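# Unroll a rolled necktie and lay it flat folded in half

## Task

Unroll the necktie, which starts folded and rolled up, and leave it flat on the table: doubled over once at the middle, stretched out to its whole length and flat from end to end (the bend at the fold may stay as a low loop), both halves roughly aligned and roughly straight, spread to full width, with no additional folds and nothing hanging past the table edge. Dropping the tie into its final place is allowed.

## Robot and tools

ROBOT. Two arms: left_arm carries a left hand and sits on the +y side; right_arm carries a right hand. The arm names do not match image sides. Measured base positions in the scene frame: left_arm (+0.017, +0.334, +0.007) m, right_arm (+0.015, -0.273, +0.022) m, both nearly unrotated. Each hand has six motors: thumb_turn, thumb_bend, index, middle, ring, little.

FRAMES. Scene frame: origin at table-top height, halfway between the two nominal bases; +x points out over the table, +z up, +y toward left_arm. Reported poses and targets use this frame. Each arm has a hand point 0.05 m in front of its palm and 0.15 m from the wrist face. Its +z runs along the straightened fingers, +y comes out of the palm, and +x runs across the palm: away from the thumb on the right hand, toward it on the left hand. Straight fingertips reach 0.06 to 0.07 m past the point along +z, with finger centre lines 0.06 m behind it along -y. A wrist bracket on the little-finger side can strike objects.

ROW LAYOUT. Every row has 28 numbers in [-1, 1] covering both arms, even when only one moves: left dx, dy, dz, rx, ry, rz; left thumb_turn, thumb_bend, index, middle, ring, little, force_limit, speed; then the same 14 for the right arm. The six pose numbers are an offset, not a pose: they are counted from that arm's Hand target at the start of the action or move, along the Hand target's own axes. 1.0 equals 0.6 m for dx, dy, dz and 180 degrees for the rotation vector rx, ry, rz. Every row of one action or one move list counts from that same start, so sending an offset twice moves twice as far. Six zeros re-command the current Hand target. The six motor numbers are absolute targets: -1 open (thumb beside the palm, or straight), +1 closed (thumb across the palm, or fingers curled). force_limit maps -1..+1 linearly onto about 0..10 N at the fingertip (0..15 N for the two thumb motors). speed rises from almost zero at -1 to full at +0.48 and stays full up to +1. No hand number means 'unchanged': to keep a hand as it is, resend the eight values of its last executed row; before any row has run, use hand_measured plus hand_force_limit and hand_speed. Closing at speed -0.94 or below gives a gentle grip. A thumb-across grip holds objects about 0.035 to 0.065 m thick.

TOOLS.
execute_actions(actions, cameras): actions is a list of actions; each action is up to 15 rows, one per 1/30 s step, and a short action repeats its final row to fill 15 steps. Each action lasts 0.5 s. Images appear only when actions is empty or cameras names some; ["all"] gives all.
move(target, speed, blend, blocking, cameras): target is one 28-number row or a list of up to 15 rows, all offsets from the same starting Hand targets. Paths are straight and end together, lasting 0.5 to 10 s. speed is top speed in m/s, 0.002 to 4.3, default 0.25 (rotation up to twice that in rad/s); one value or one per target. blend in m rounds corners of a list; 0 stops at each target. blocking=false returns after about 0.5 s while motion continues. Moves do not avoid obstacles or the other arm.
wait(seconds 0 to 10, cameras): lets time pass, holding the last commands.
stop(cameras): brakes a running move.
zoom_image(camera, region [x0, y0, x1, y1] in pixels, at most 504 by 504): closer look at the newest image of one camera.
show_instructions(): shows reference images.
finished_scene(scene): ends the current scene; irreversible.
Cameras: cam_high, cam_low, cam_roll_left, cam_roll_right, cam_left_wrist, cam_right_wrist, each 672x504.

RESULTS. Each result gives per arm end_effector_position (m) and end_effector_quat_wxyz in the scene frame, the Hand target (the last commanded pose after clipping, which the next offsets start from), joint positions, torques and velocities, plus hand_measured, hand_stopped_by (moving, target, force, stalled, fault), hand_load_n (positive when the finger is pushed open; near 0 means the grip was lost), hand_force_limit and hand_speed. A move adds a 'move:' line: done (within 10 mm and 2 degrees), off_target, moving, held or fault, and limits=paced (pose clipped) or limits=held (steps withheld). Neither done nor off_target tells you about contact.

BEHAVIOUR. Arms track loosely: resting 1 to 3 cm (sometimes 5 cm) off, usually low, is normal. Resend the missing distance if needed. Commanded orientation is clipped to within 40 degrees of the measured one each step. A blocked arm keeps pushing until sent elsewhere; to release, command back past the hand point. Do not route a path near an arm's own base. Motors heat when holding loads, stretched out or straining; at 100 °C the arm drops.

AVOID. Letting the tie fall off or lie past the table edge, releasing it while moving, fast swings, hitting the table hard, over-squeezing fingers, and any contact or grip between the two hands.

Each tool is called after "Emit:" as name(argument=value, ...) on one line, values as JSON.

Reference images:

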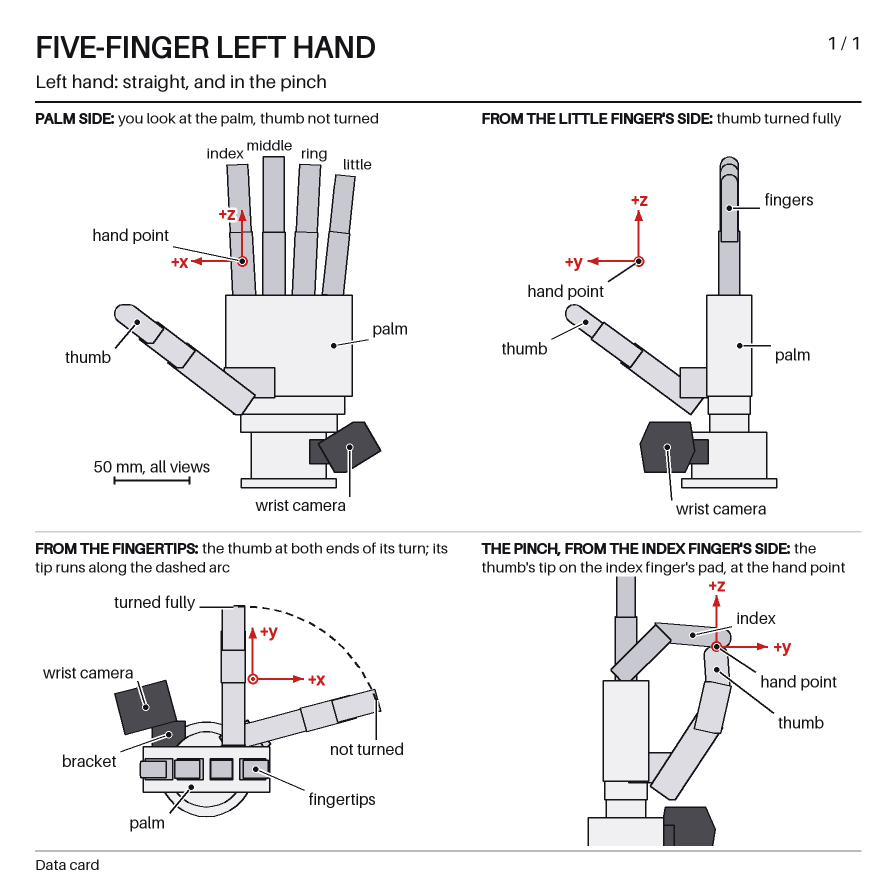

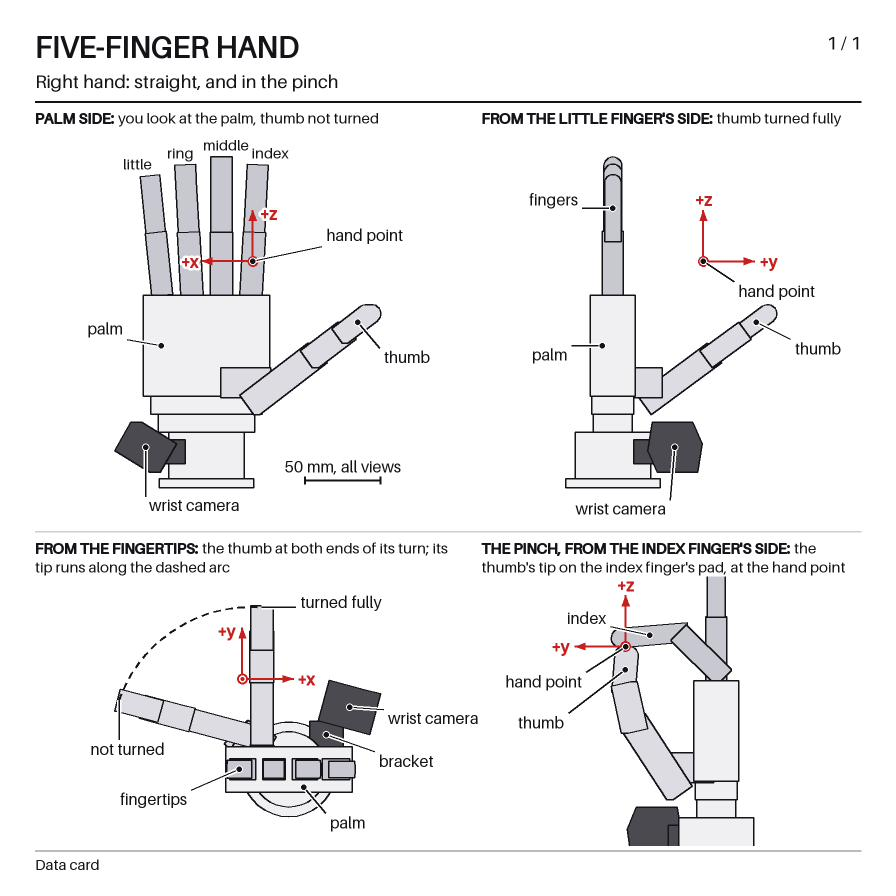

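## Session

Emit:
execute_actions(actions=[])

Scene clock: 0.00 s.
left_arm: end_effector_position=(+0.9631, +0.2341, +0.1870) hand_measured=(-1.000, -1.000, -1.000, -1.000, -1.000, -1.000) hand_load_n=(+0.0, +0.0, +0.0, -0.5, +0.0, +0.0) hand_stopped_by=(target, target, target, target, target, target) hand_force_limit=0.00 hand_speed=-0.80 end_effector_quat_wxyz=(-0.303, +0.674, -0.407, +0.537) | right_arm: end_effector_position=(+0.8589, -0.1475, +0.1508) hand_measured=(-1.000, -1.000, -1.000, -1.000, -1.000, -1.000) hand_load_n=(+0.0, +0.0, +0.0, +0.0, +0.0, +0.0) hand_stopped_by=(target, target, target, target, target, target) hand_force_limit=0.00 hand_speed=-0.80 end_effector_quat_wxyz=(-0.536, +0.684, -0.207, +0.451)
Joint positions: left_arm=[-0.053 2.301 2.072 -0.014 -0.019 -0.519] | right_arm=[0.043 2.162 1.594 0.544 -0.553 -0.418]
Joint velocities: within noise
Joint torques (N m): no reading
Motor temperatures (°C): left_arm=[27 35 27 23 24 24] | right_arm=[24 32 22 24 23 22]
Heat: left arm: hottest shoulder 35 °C; right arm: hottest shoulder 32 °C.
Hand target: left_arm +0.9680, +0.2338, +0.1865; -0.304, +0.672, -0.405, +0.540 | right_arm +0.8648, -0.1474, +0.1593; -0.538, +0.679, -0.201, +0.457
camera_calibration:
cam_left_wrist: T_world_to_cam=[[0.256032, 0.206756, 0.944298, -0.466476], [-0.481242, -0.819939, 0.310009, 0.59646], [0.838364, -0.533808, -0.110431, -0.547447], [0, 0, 0, 1]] pos_world=[0.865434, 0.293276, 0.195129]
cam_right_wrist: T_world_to_cam=[[0.363309, -0.50989, -0.779756, -0.266387], [-0.810102, 0.24048, -0.5347, 0.805201], [0.460154, 0.825943, -0.325694, -0.107024], [0, 0, 0, 1]] pos_world=[0.798323, -0.241068, 0.187967]

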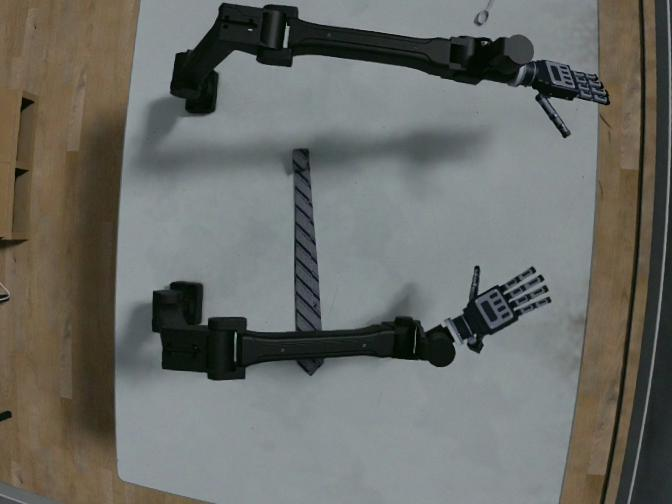

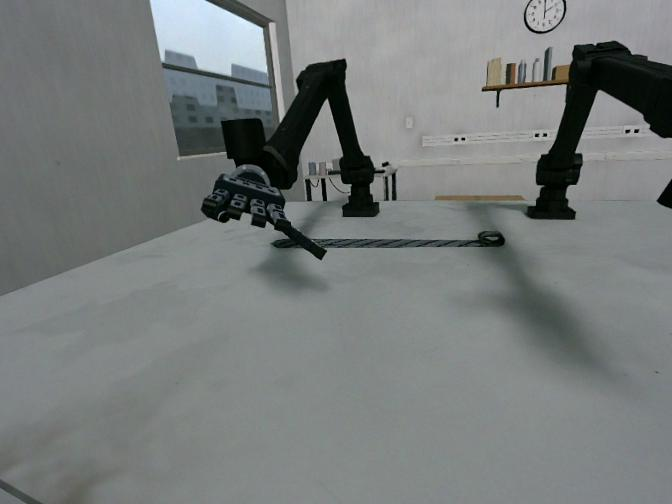

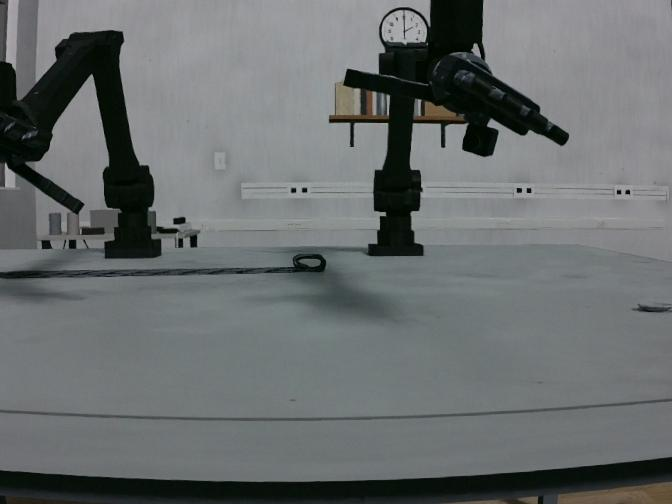

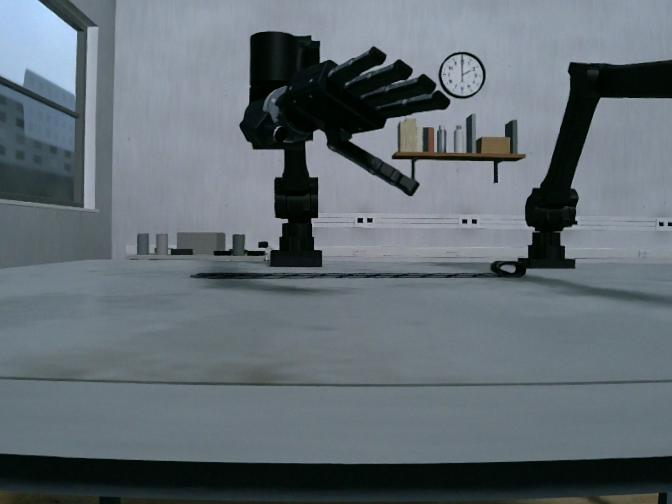

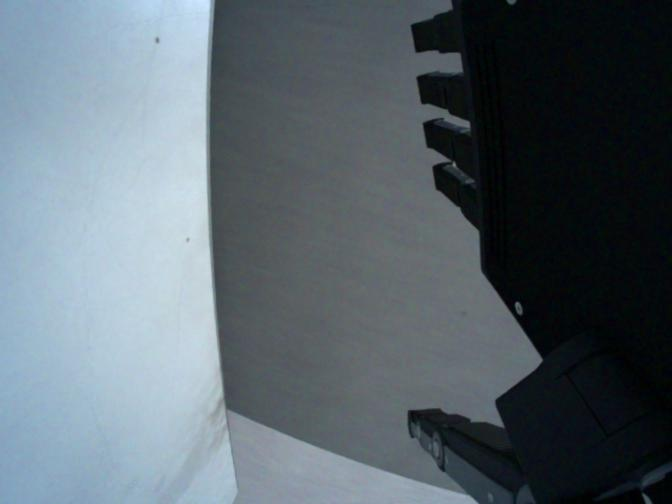

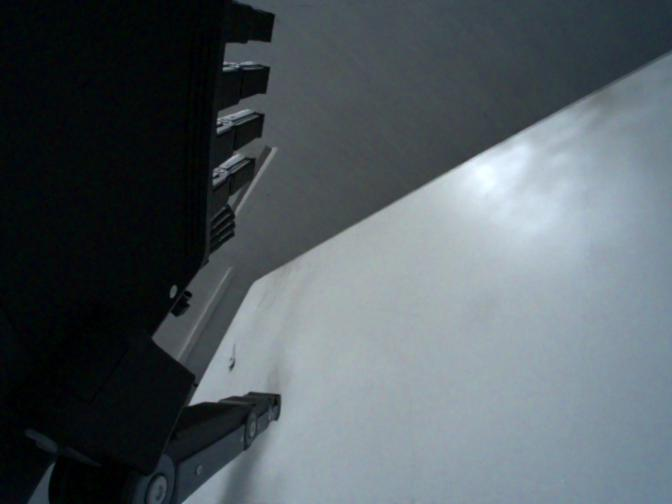

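Emit:
move(target=[-0.962,-0.575,-0.843,0.147,-0.259,-0.071,-1,-1,-1,-1,-1,-1,0,-0.8,-0.732,-0.305,-0.657,-0.385,-0.327,-0.144,-1,-1,-1,-1,-1,-1,0,-0.8], speed=0.3, cameras=["cam_high","cam_roll_right","cam_right_wrist","cam_roll_left"])

Emit:
zoom_image(camera="cam_roll_left", region=[240, 210, 360, 290])

Scene clock: 19.93 s.
left_arm: end_effector_position=(+0.4895, +0.9090, +0.3145) hand_measured=(-1.000, -1.000, -1.000, -1.000, -1.000, -1.000) hand_load_n=(-0.5, +0.0, +0.0, +0.0, +0.0, +0.0) hand_stopped_by=(target, target, target, target, target, target) hand_force_limit=0.00 hand_speed=-0.80 end_effector_quat_wxyz=(-0.516, +0.786, -0.042, +0.339) | right_arm: end_effector_position=(+0.2649, +0.0266, +0.1408) hand_measured=(-1.000, -1.000, -1.000, -1.000, -1.000, -1.000) hand_load_n=(+0.0, +0.0, +0.0, +0.0, +0.0, +0.0) hand_stopped_by=(target, target, target, target, target, target) hand_force_limit=0.00 hand_speed=-0.80 end_effector_quat_wxyz=(+0.009, +1.000, +0.008, -0.008)
Joint positions: left_arm=[0.964 1.656 1.404 0.012 0.031 -0.52] | right_arm=[0.929 1.6 1.275 -1.27 -0.002 -0.677]
Joint torques (N m): left_arm=[-0.09 -13.86 12.74 1.62 0 0.18] | right_arm=[0.56 -10.75 9.95 -0.16 0.15 0.03]
Heat: left arm: hottest shoulder 37 °C; right arm: hottest shoulder 33 °C.
Hand target: left_arm +0.4999, +0.9200, +0.3197; -0.520, +0.783, -0.048, +0.339 | right_arm +0.2747, +0.0356, +0.1502; +0.001, +1.000, +0.000, +0.000
Off the commanded pose: left_arm 0.016 m, 1 deg | right_arm 0.017 m, 2 deg.
move: off_target (left_arm, right_arm)
camera_calibration:
cam_right_wrist: T_world_to_cam=[[0.282507, -0.958823, -0.0291141, -0.0418583], [-0.793834, -0.250718, 0.554046, 0.132241], [-0.538532, -0.13341, -0.831976, 0.380572], [0, 0, 0, 1]] pos_world=[0.321753, 0.0437929, 0.24214]
Images, in order (width x height): cam_high 672x504, cam_roll_left 672x504, cam_roll_right 672x504, cam_right_wrist 672x504.

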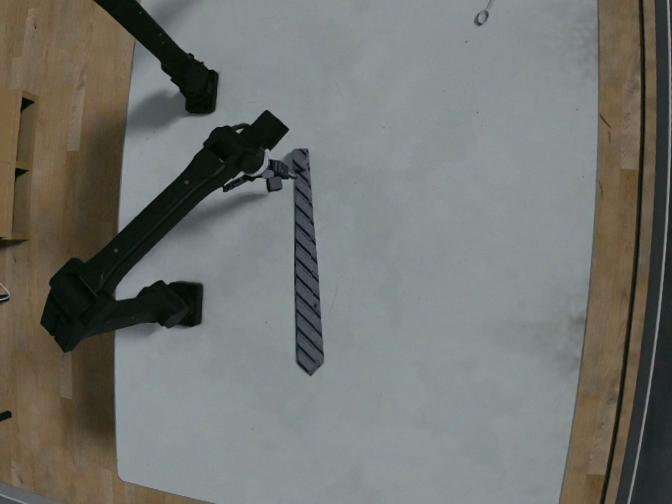

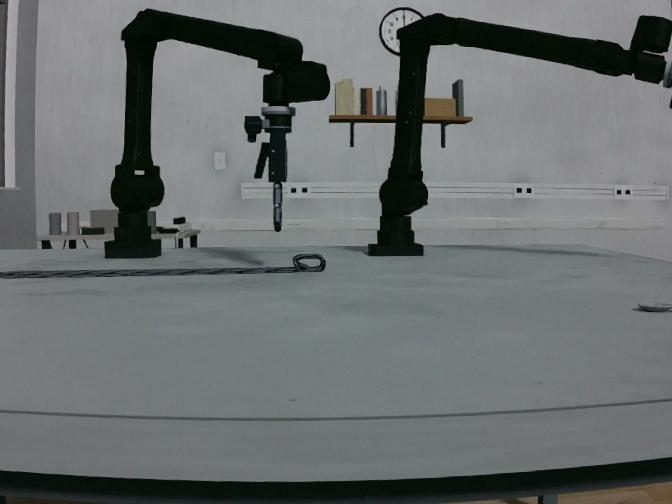

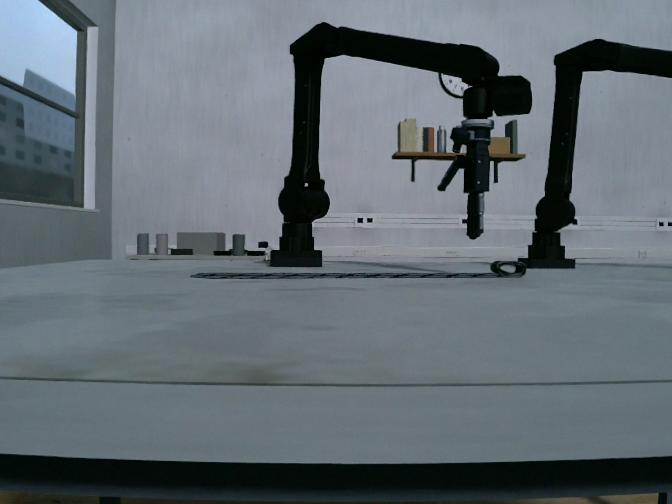

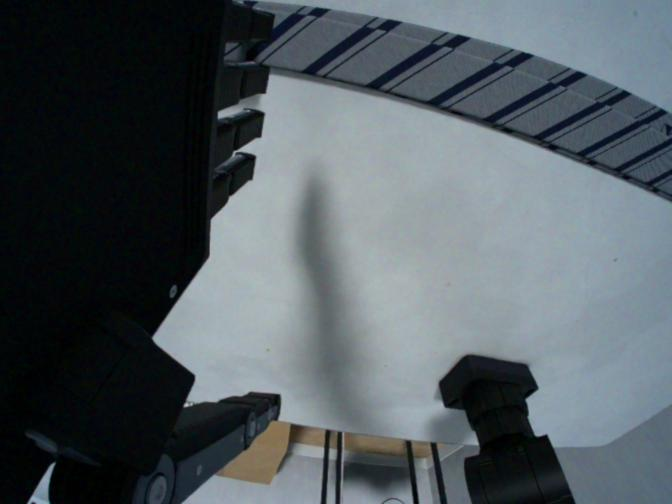

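Scaled by 4.200 from the camera's 672x504 image, which has a finer 960x720 frame.

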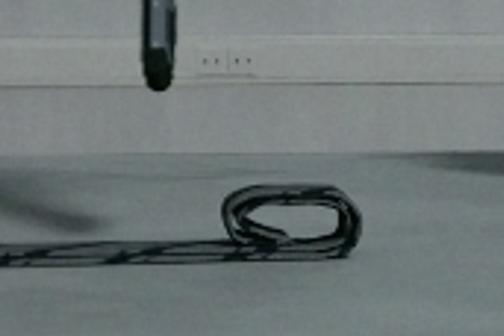

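Emit:
move(target=[[0,0,0,0,0,0,-1,-1,-1,-1,-1,-1,0,-0.8,0.028,0,0.092,0,0,0,-1,-1,-1,-1,-1,-1,0,-0.8],[0,0,0,0,0,0,-1,-1,-1,-1,-1,-1,0,-0.8,0.012,-0.2,0.092,0,0,0,-1,-1,-1,-1,-1,-1,0,-0.8]], speed=[0.15,0.08], cameras=["cam_high","cam_roll_left"])

Emit:
zoom_image(camera="cam_roll_left", region=[260, 210, 380, 290])

Scene clock: 28.20 s.
left_arm: end_effector_position=(+0.4895, +0.9090, +0.3145) hand_measured=(-1.000, -1.000, -1.000, -1.000, -1.000, -1.000) hand_load_n=(-0.5, +0.0, +0.0, +0.0, +0.0, +0.0) hand_stopped_by=(target, target, target, target, target, target) hand_force_limit=0.00 hand_speed=-0.80 end_effector_quat_wxyz=(-0.516, +0.786, -0.042, +0.339) | right_arm: end_effector_position=(+0.2779, +0.1441, +0.0929) hand_measured=(-1.000, -1.000, -1.000, -1.000, -1.000, -1.000) hand_load_n=(+0.0, +0.0, +0.0, -0.5, +0.0, +0.0) hand_stopped_by=(target, target, target, target, target, target) hand_force_limit=0.00 hand_speed=-0.80 end_effector_quat_wxyz=(+0.004, +1.000, +0.003, -0.004)
Joint positions: left_arm=[0.964 1.656 1.404 0.012 0.031 -0.52] | right_arm=[1.038 1.888 1.538 -1.231 -0.002 -0.557]
Joint torques (N m): left_arm=[-0.03 -13.86 12.77 1.62 0 0.18] | right_arm=[1.96 -13.98 9.7 -0.06 0.13 0.04]
Motor temperatures (°C): left_arm=[26 37 33 23 24 24] | right_arm=[24 33 25 24 22 22]
Heat: left arm: hottest shoulder 37 °C; right arm: hottest shoulder 33 °C.
Hand target: left_arm +0.4999, +0.9200, +0.3197; -0.520, +0.783, -0.048, +0.339 | right_arm +0.2819, +0.1556, +0.0950; +0.001, +1.000, +0.000, +0.000
Off the commanded pose: left_arm 0.016 m, 1 deg | right_arm 0.012 m, 1 deg.
move: off_target (left_arm, right_arm)
Images, in order (width x height): cam_high 672x504, cam_roll_left 672x504.

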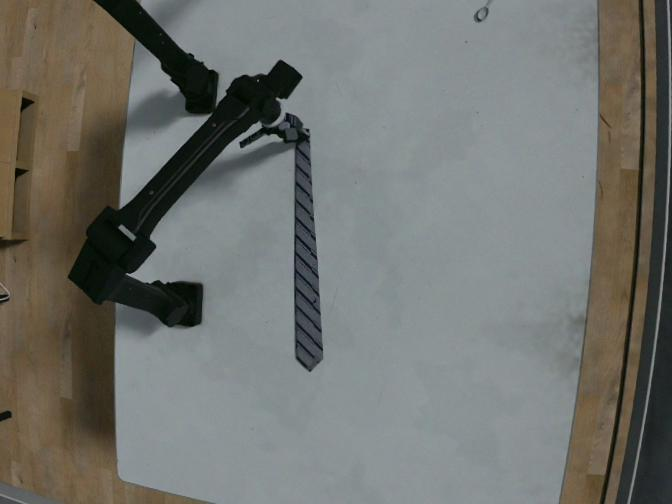

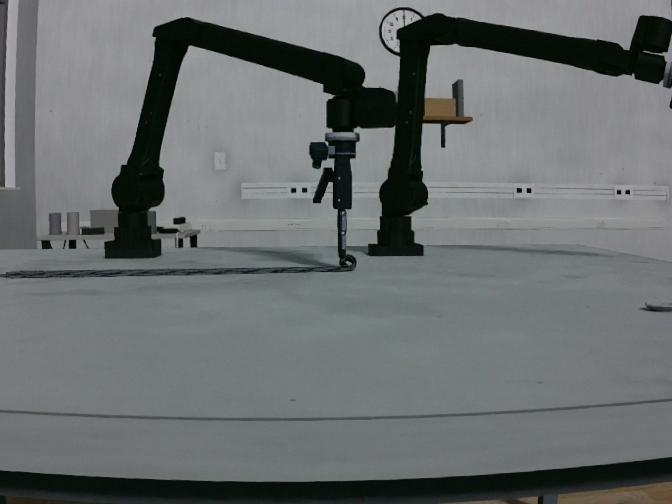

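Scaled by 4.200 from the camera's 672x504 image, which has a finer 960x720 frame.

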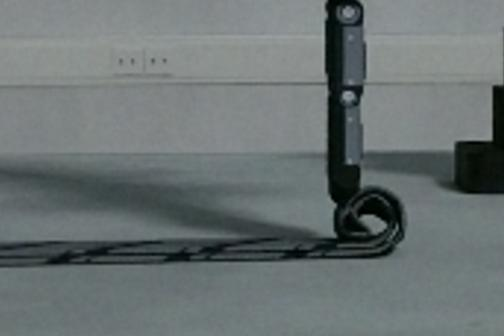

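Emit:
move(target=[0,0,0,0,0,0,-1,-1,-1,-1,-1,-1,0,-0.8,-0.015,-0.22,0.005,0,0,0,-1,-1,-1,-1,-1,-1,0,-0.8], speed=0.08, cameras=["cam_high","cam_roll_left"])

Emit:
zoom_image(camera="cam_roll_left", region=[320, 210, 440, 290])

Scene clock: 33.73 s.
left_arm: end_effector_position=(+0.4895, +0.9090, +0.3145) hand_measured=(-1.000, -1.000, -1.000, -1.000, -1.000, -1.000) hand_load_n=(-0.5, +0.0, +0.0, +0.0, +0.0, -0.5) hand_stopped_by=(target, target, target, target, target, target) hand_force_limit=0.00 hand_speed=-0.80 end_effector_quat_wxyz=(-0.516, +0.786, -0.042, +0.339) | right_arm: end_effector_position=(+0.2708, +0.2767, +0.0890) hand_measured=(-1.000, -1.000, -1.000, -1.000, -1.000, -1.000) hand_load_n=(+0.5, +0.0, +0.0, +0.0, +0.0, +0.0) hand_stopped_by=(target, target, target, target, target, target) hand_force_limit=0.00 hand_speed=-0.80 end_effector_quat_wxyz=(+0.006, +1.000, +0.003, -0.004)
Joint positions: left_arm=[0.964 1.656 1.404 0.012 0.031 -0.52] | right_arm=[1.15 2.206 2.045 -1.425 -0.002 -0.446]
Joint torques (N m): left_arm=[-0.09 -13.92 12.75 1.62 0 0.18] | right_arm=[1.55 -18.2 10.56 -0.1 0.12 0.01]
Heat: left arm: hottest shoulder 37 °C; right arm: hottest shoulder 34 °C.
Hand target: left_arm +0.4999, +0.9200, +0.3197; -0.520, +0.783, -0.048, +0.339 | right_arm +0.2729, +0.2876, +0.0918; +0.001, +1.000, +0.000, +0.000
Off the commanded pose: left_arm 0.016 m, 1 deg | right_arm 0.011 m, 1 deg.
move: off_target (left_arm, right_arm)
Images, in order (width x height): cam_high 672x504, cam_roll_left 672x504.

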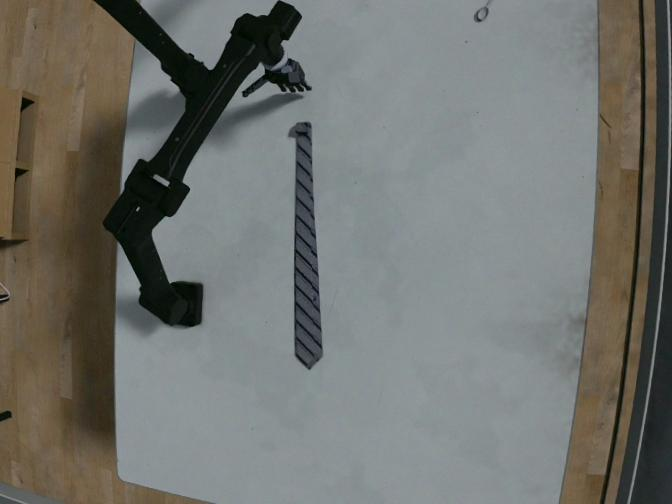

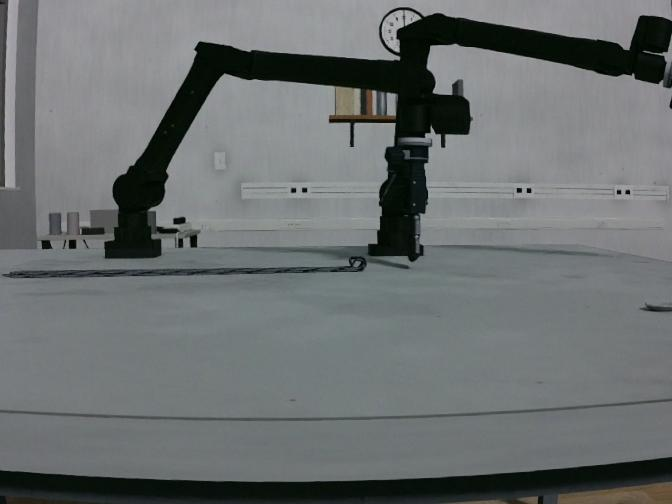

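Scaled by 4.200 from the camera's 672x504 image, which has a finer 960x720 frame.

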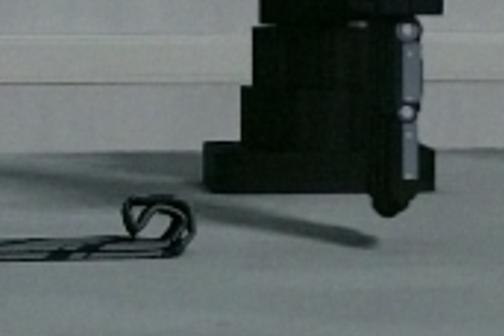

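Emit:
move(target=[[0,0,0,0,0,0,-1,-1,-1,-1,-1,-1,0,-0.8,0,0,-0.08,0,0,0,-1,-1,-1,-1,-1,-1,0,-0.8],[0,0,0,0,0,0,-1,-1,-1,-1,-1,-1,0,-0.8,0.015,0.27,-0.08,0,0,0,-1,-1,-1,-1,-1,-1,0,-0.8],[0,0,0,0,0,0,-1,-1,-1,-1,-1,-1,0,-0.8,0.015,0.27,0.014,0,0,0,-1,-1,-1,-1,-1,-1,0,-0.8],[0,0,0,0,0,0,-1,-1,-1,-1,-1,-1,0,-0.8,0.01,0.05,0.014,0,0,0,-1,-1,-1,-1,-1,-1,0,-0.8]], speed=[0.2,0.2,0.12,0.08], cameras=["cam_high","cam_roll_left"])

Emit:
zoom_image(camera="cam_roll_left", region=[320, 210, 440, 290])

Scene clock: 44.67 s.
left_arm: end_effector_position=(+0.4895, +0.9090, +0.3145) hand_measured=(-1.000, -1.000, -1.000, -1.000, -1.000, -1.000) hand_load_n=(+0.0, +0.5, +0.0, +0.0, +0.0, +0.0) hand_stopped_by=(target, target, target, target, target, target) hand_force_limit=0.00 hand_speed=-0.80 end_effector_quat_wxyz=(-0.516, +0.786, -0.042, +0.339) | right_arm: end_effector_position=(+0.2763, +0.2465, +0.0808) hand_measured=(-1.000, -1.000, -1.000, -1.000, -1.000, -1.000) hand_load_n=(+0.0, -0.5, +0.0, +0.0, +0.0, +0.0) hand_stopped_by=(target, target, target, target, target, target) hand_force_limit=0.00 hand_speed=-0.80 end_effector_quat_wxyz=(+0.006, +1.000, +0.003, -0.004)
Joint positions: left_arm=[0.964 1.656 1.404 0.012 0.031 -0.52] | right_arm=[1.123 2.134 1.9 -1.35 -0.002 -0.473]
Joint torques (N m): left_arm=[-0.03 -13.86 12.77 1.61 0 0.19] | right_arm=[1.26 -16.85 10.18 -0.14 0.11 0.01]
Heat: left arm: hottest shoulder 37 °C; right arm: hottest shoulder 34 °C.
Hand target: left_arm +0.4999, +0.9200, +0.3197; -0.520, +0.783, -0.048, +0.339 | right_arm +0.2789, +0.2576, +0.0834; +0.001, +1.000, +0.000, +0.000
Off the commanded pose: left_arm 0.016 m, 1 deg | right_arm 0.012 m, 1 deg.
move: off_target (left_arm, right_arm)
Images, in order (width x height): cam_high 672x504, cam_roll_left 672x504.

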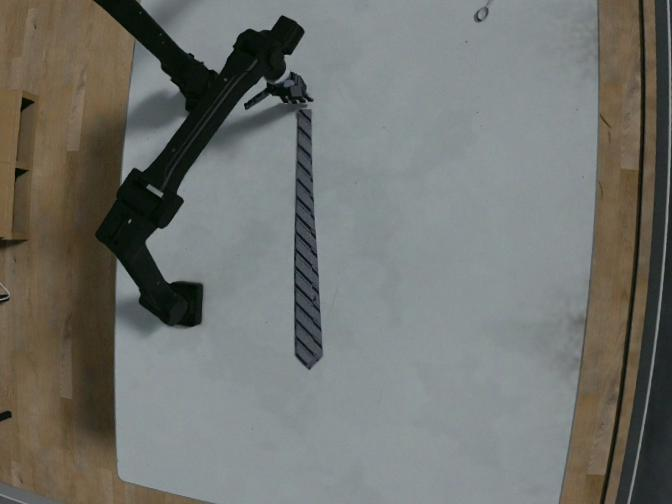

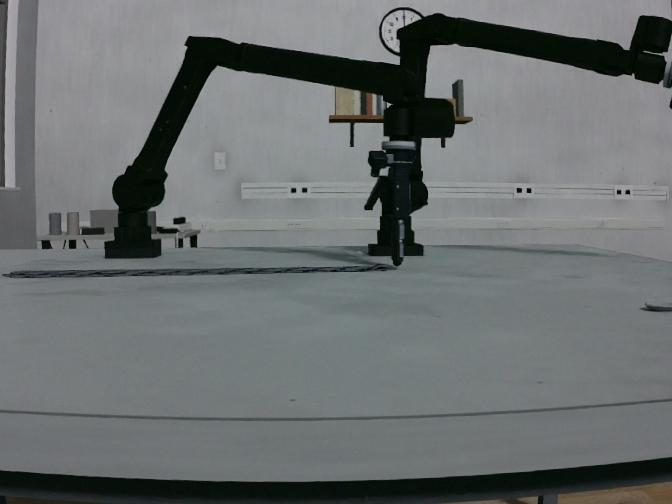

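Scaled by 4.200 from the camera's 672x504 image, which has a finer 960x720 frame.

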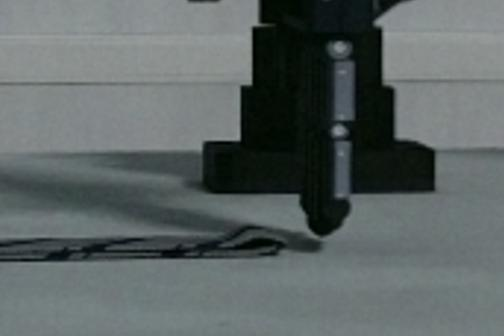

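Emit:
move(target=[0,0,0,0,0,0,-1,-1,-1,-1,-1,-1,0,-0.8,0,-0.03,-0.1,0,0,0,-1,-1,-1,-1,-1,-1,0,-0.8], cameras=["cam_high","cam_low"])

Emit:
zoom_image(camera="cam_low", region=[470, 190, 590, 270])

Emit:
zoom_image(camera="cam_high", region=[270, 90, 350, 170])

Scene clock: 49.17 s.
left_arm: end_effector_position=(+0.4895, +0.9090, +0.3145) hand_measured=(-1.000, -1.000, -1.000, -1.000, -1.000, -1.000) hand_load_n=(-0.5, +0.0, +0.0, +0.0, +0.0, +0.0) hand_stopped_by=(target, target, target, target, target, target) hand_force_limit=0.00 hand_speed=-0.80 end_effector_quat_wxyz=(-0.516, +0.786, -0.042, +0.339) | right_arm: end_effector_position=(+0.2796, +0.2680, +0.1431) hand_measured=(-1.000, -1.000, -1.000, -1.000, -1.000, -1.000) hand_load_n=(+0.5, +0.0, +0.0, +0.0, -0.5, -0.5) hand_stopped_by=(target, target, target, target, target, target) hand_force_limit=0.00 hand_speed=-0.80 end_effector_quat_wxyz=(+0.002, +1.000, +0.002, -0.002)
Joint positions: left_arm=[0.964 1.656 1.404 0.012 0.031 -0.52] | right_arm=[1.133 2.164 2.118 -1.53 -0.002 -0.461]
Joint torques (N m): left_arm=[-0.09 -13.86 12.75 1.62 0 0.18] | right_arm=[1.67 -18.02 9.63 -0.14 0.11 0.03]
Heat: left arm: hottest shoulder 37 °C; right arm: hottest shoulder 34 °C.
Hand target: left_arm +0.4999, +0.9200, +0.3197; -0.520, +0.783, -0.048, +0.339 | right_arm +0.2790, +0.2756, +0.1434; +0.001, +1.000, +0.000, +0.000
Off the commanded pose: left_arm 0.016 m, 1 deg | right_arm 0.008 m, 0 deg.
move: off_target (left_arm)
Images, in order (width x height): cam_high 672x504, cam_low 672x504.

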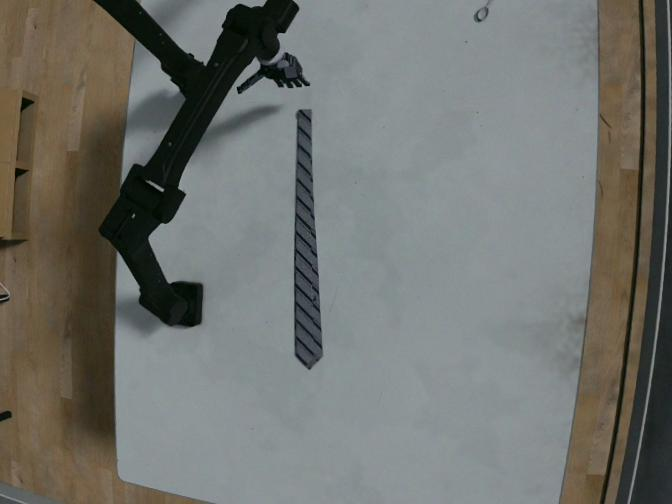

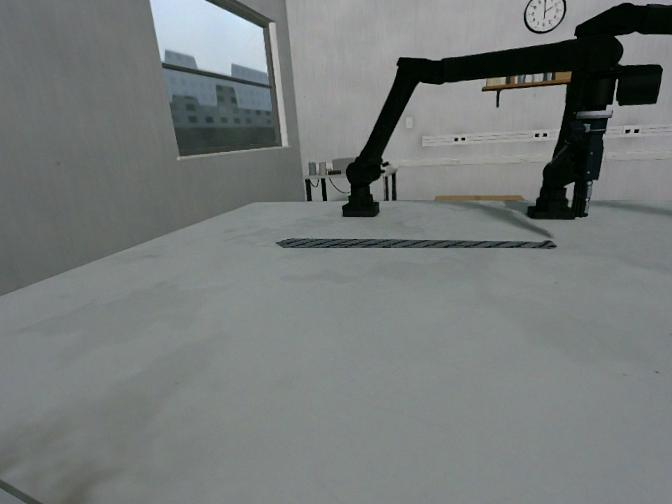

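Scaled by 4.200 from the camera's 672x504 image, which has a finer 960x720 frame.

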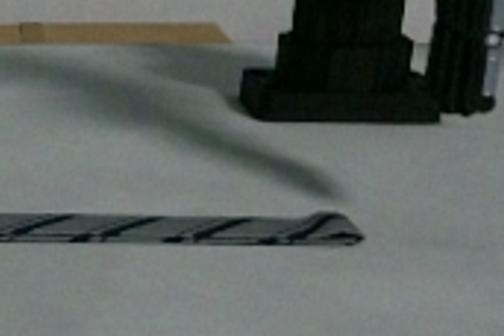

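Scaled by 6.300 from the camera's 672x504 image, which has a finer 960x720 frame.

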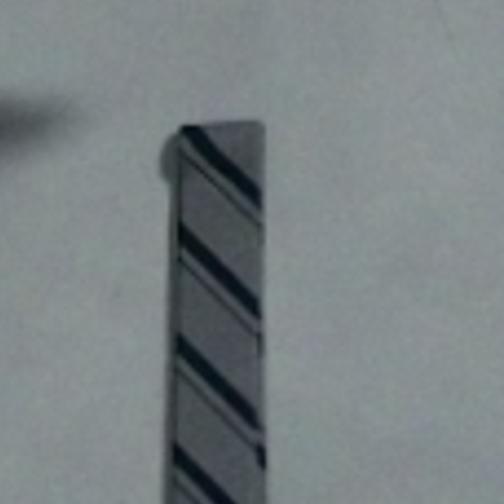

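Emit:
finished_scene(scene=2)

The scene is finished: the task was done.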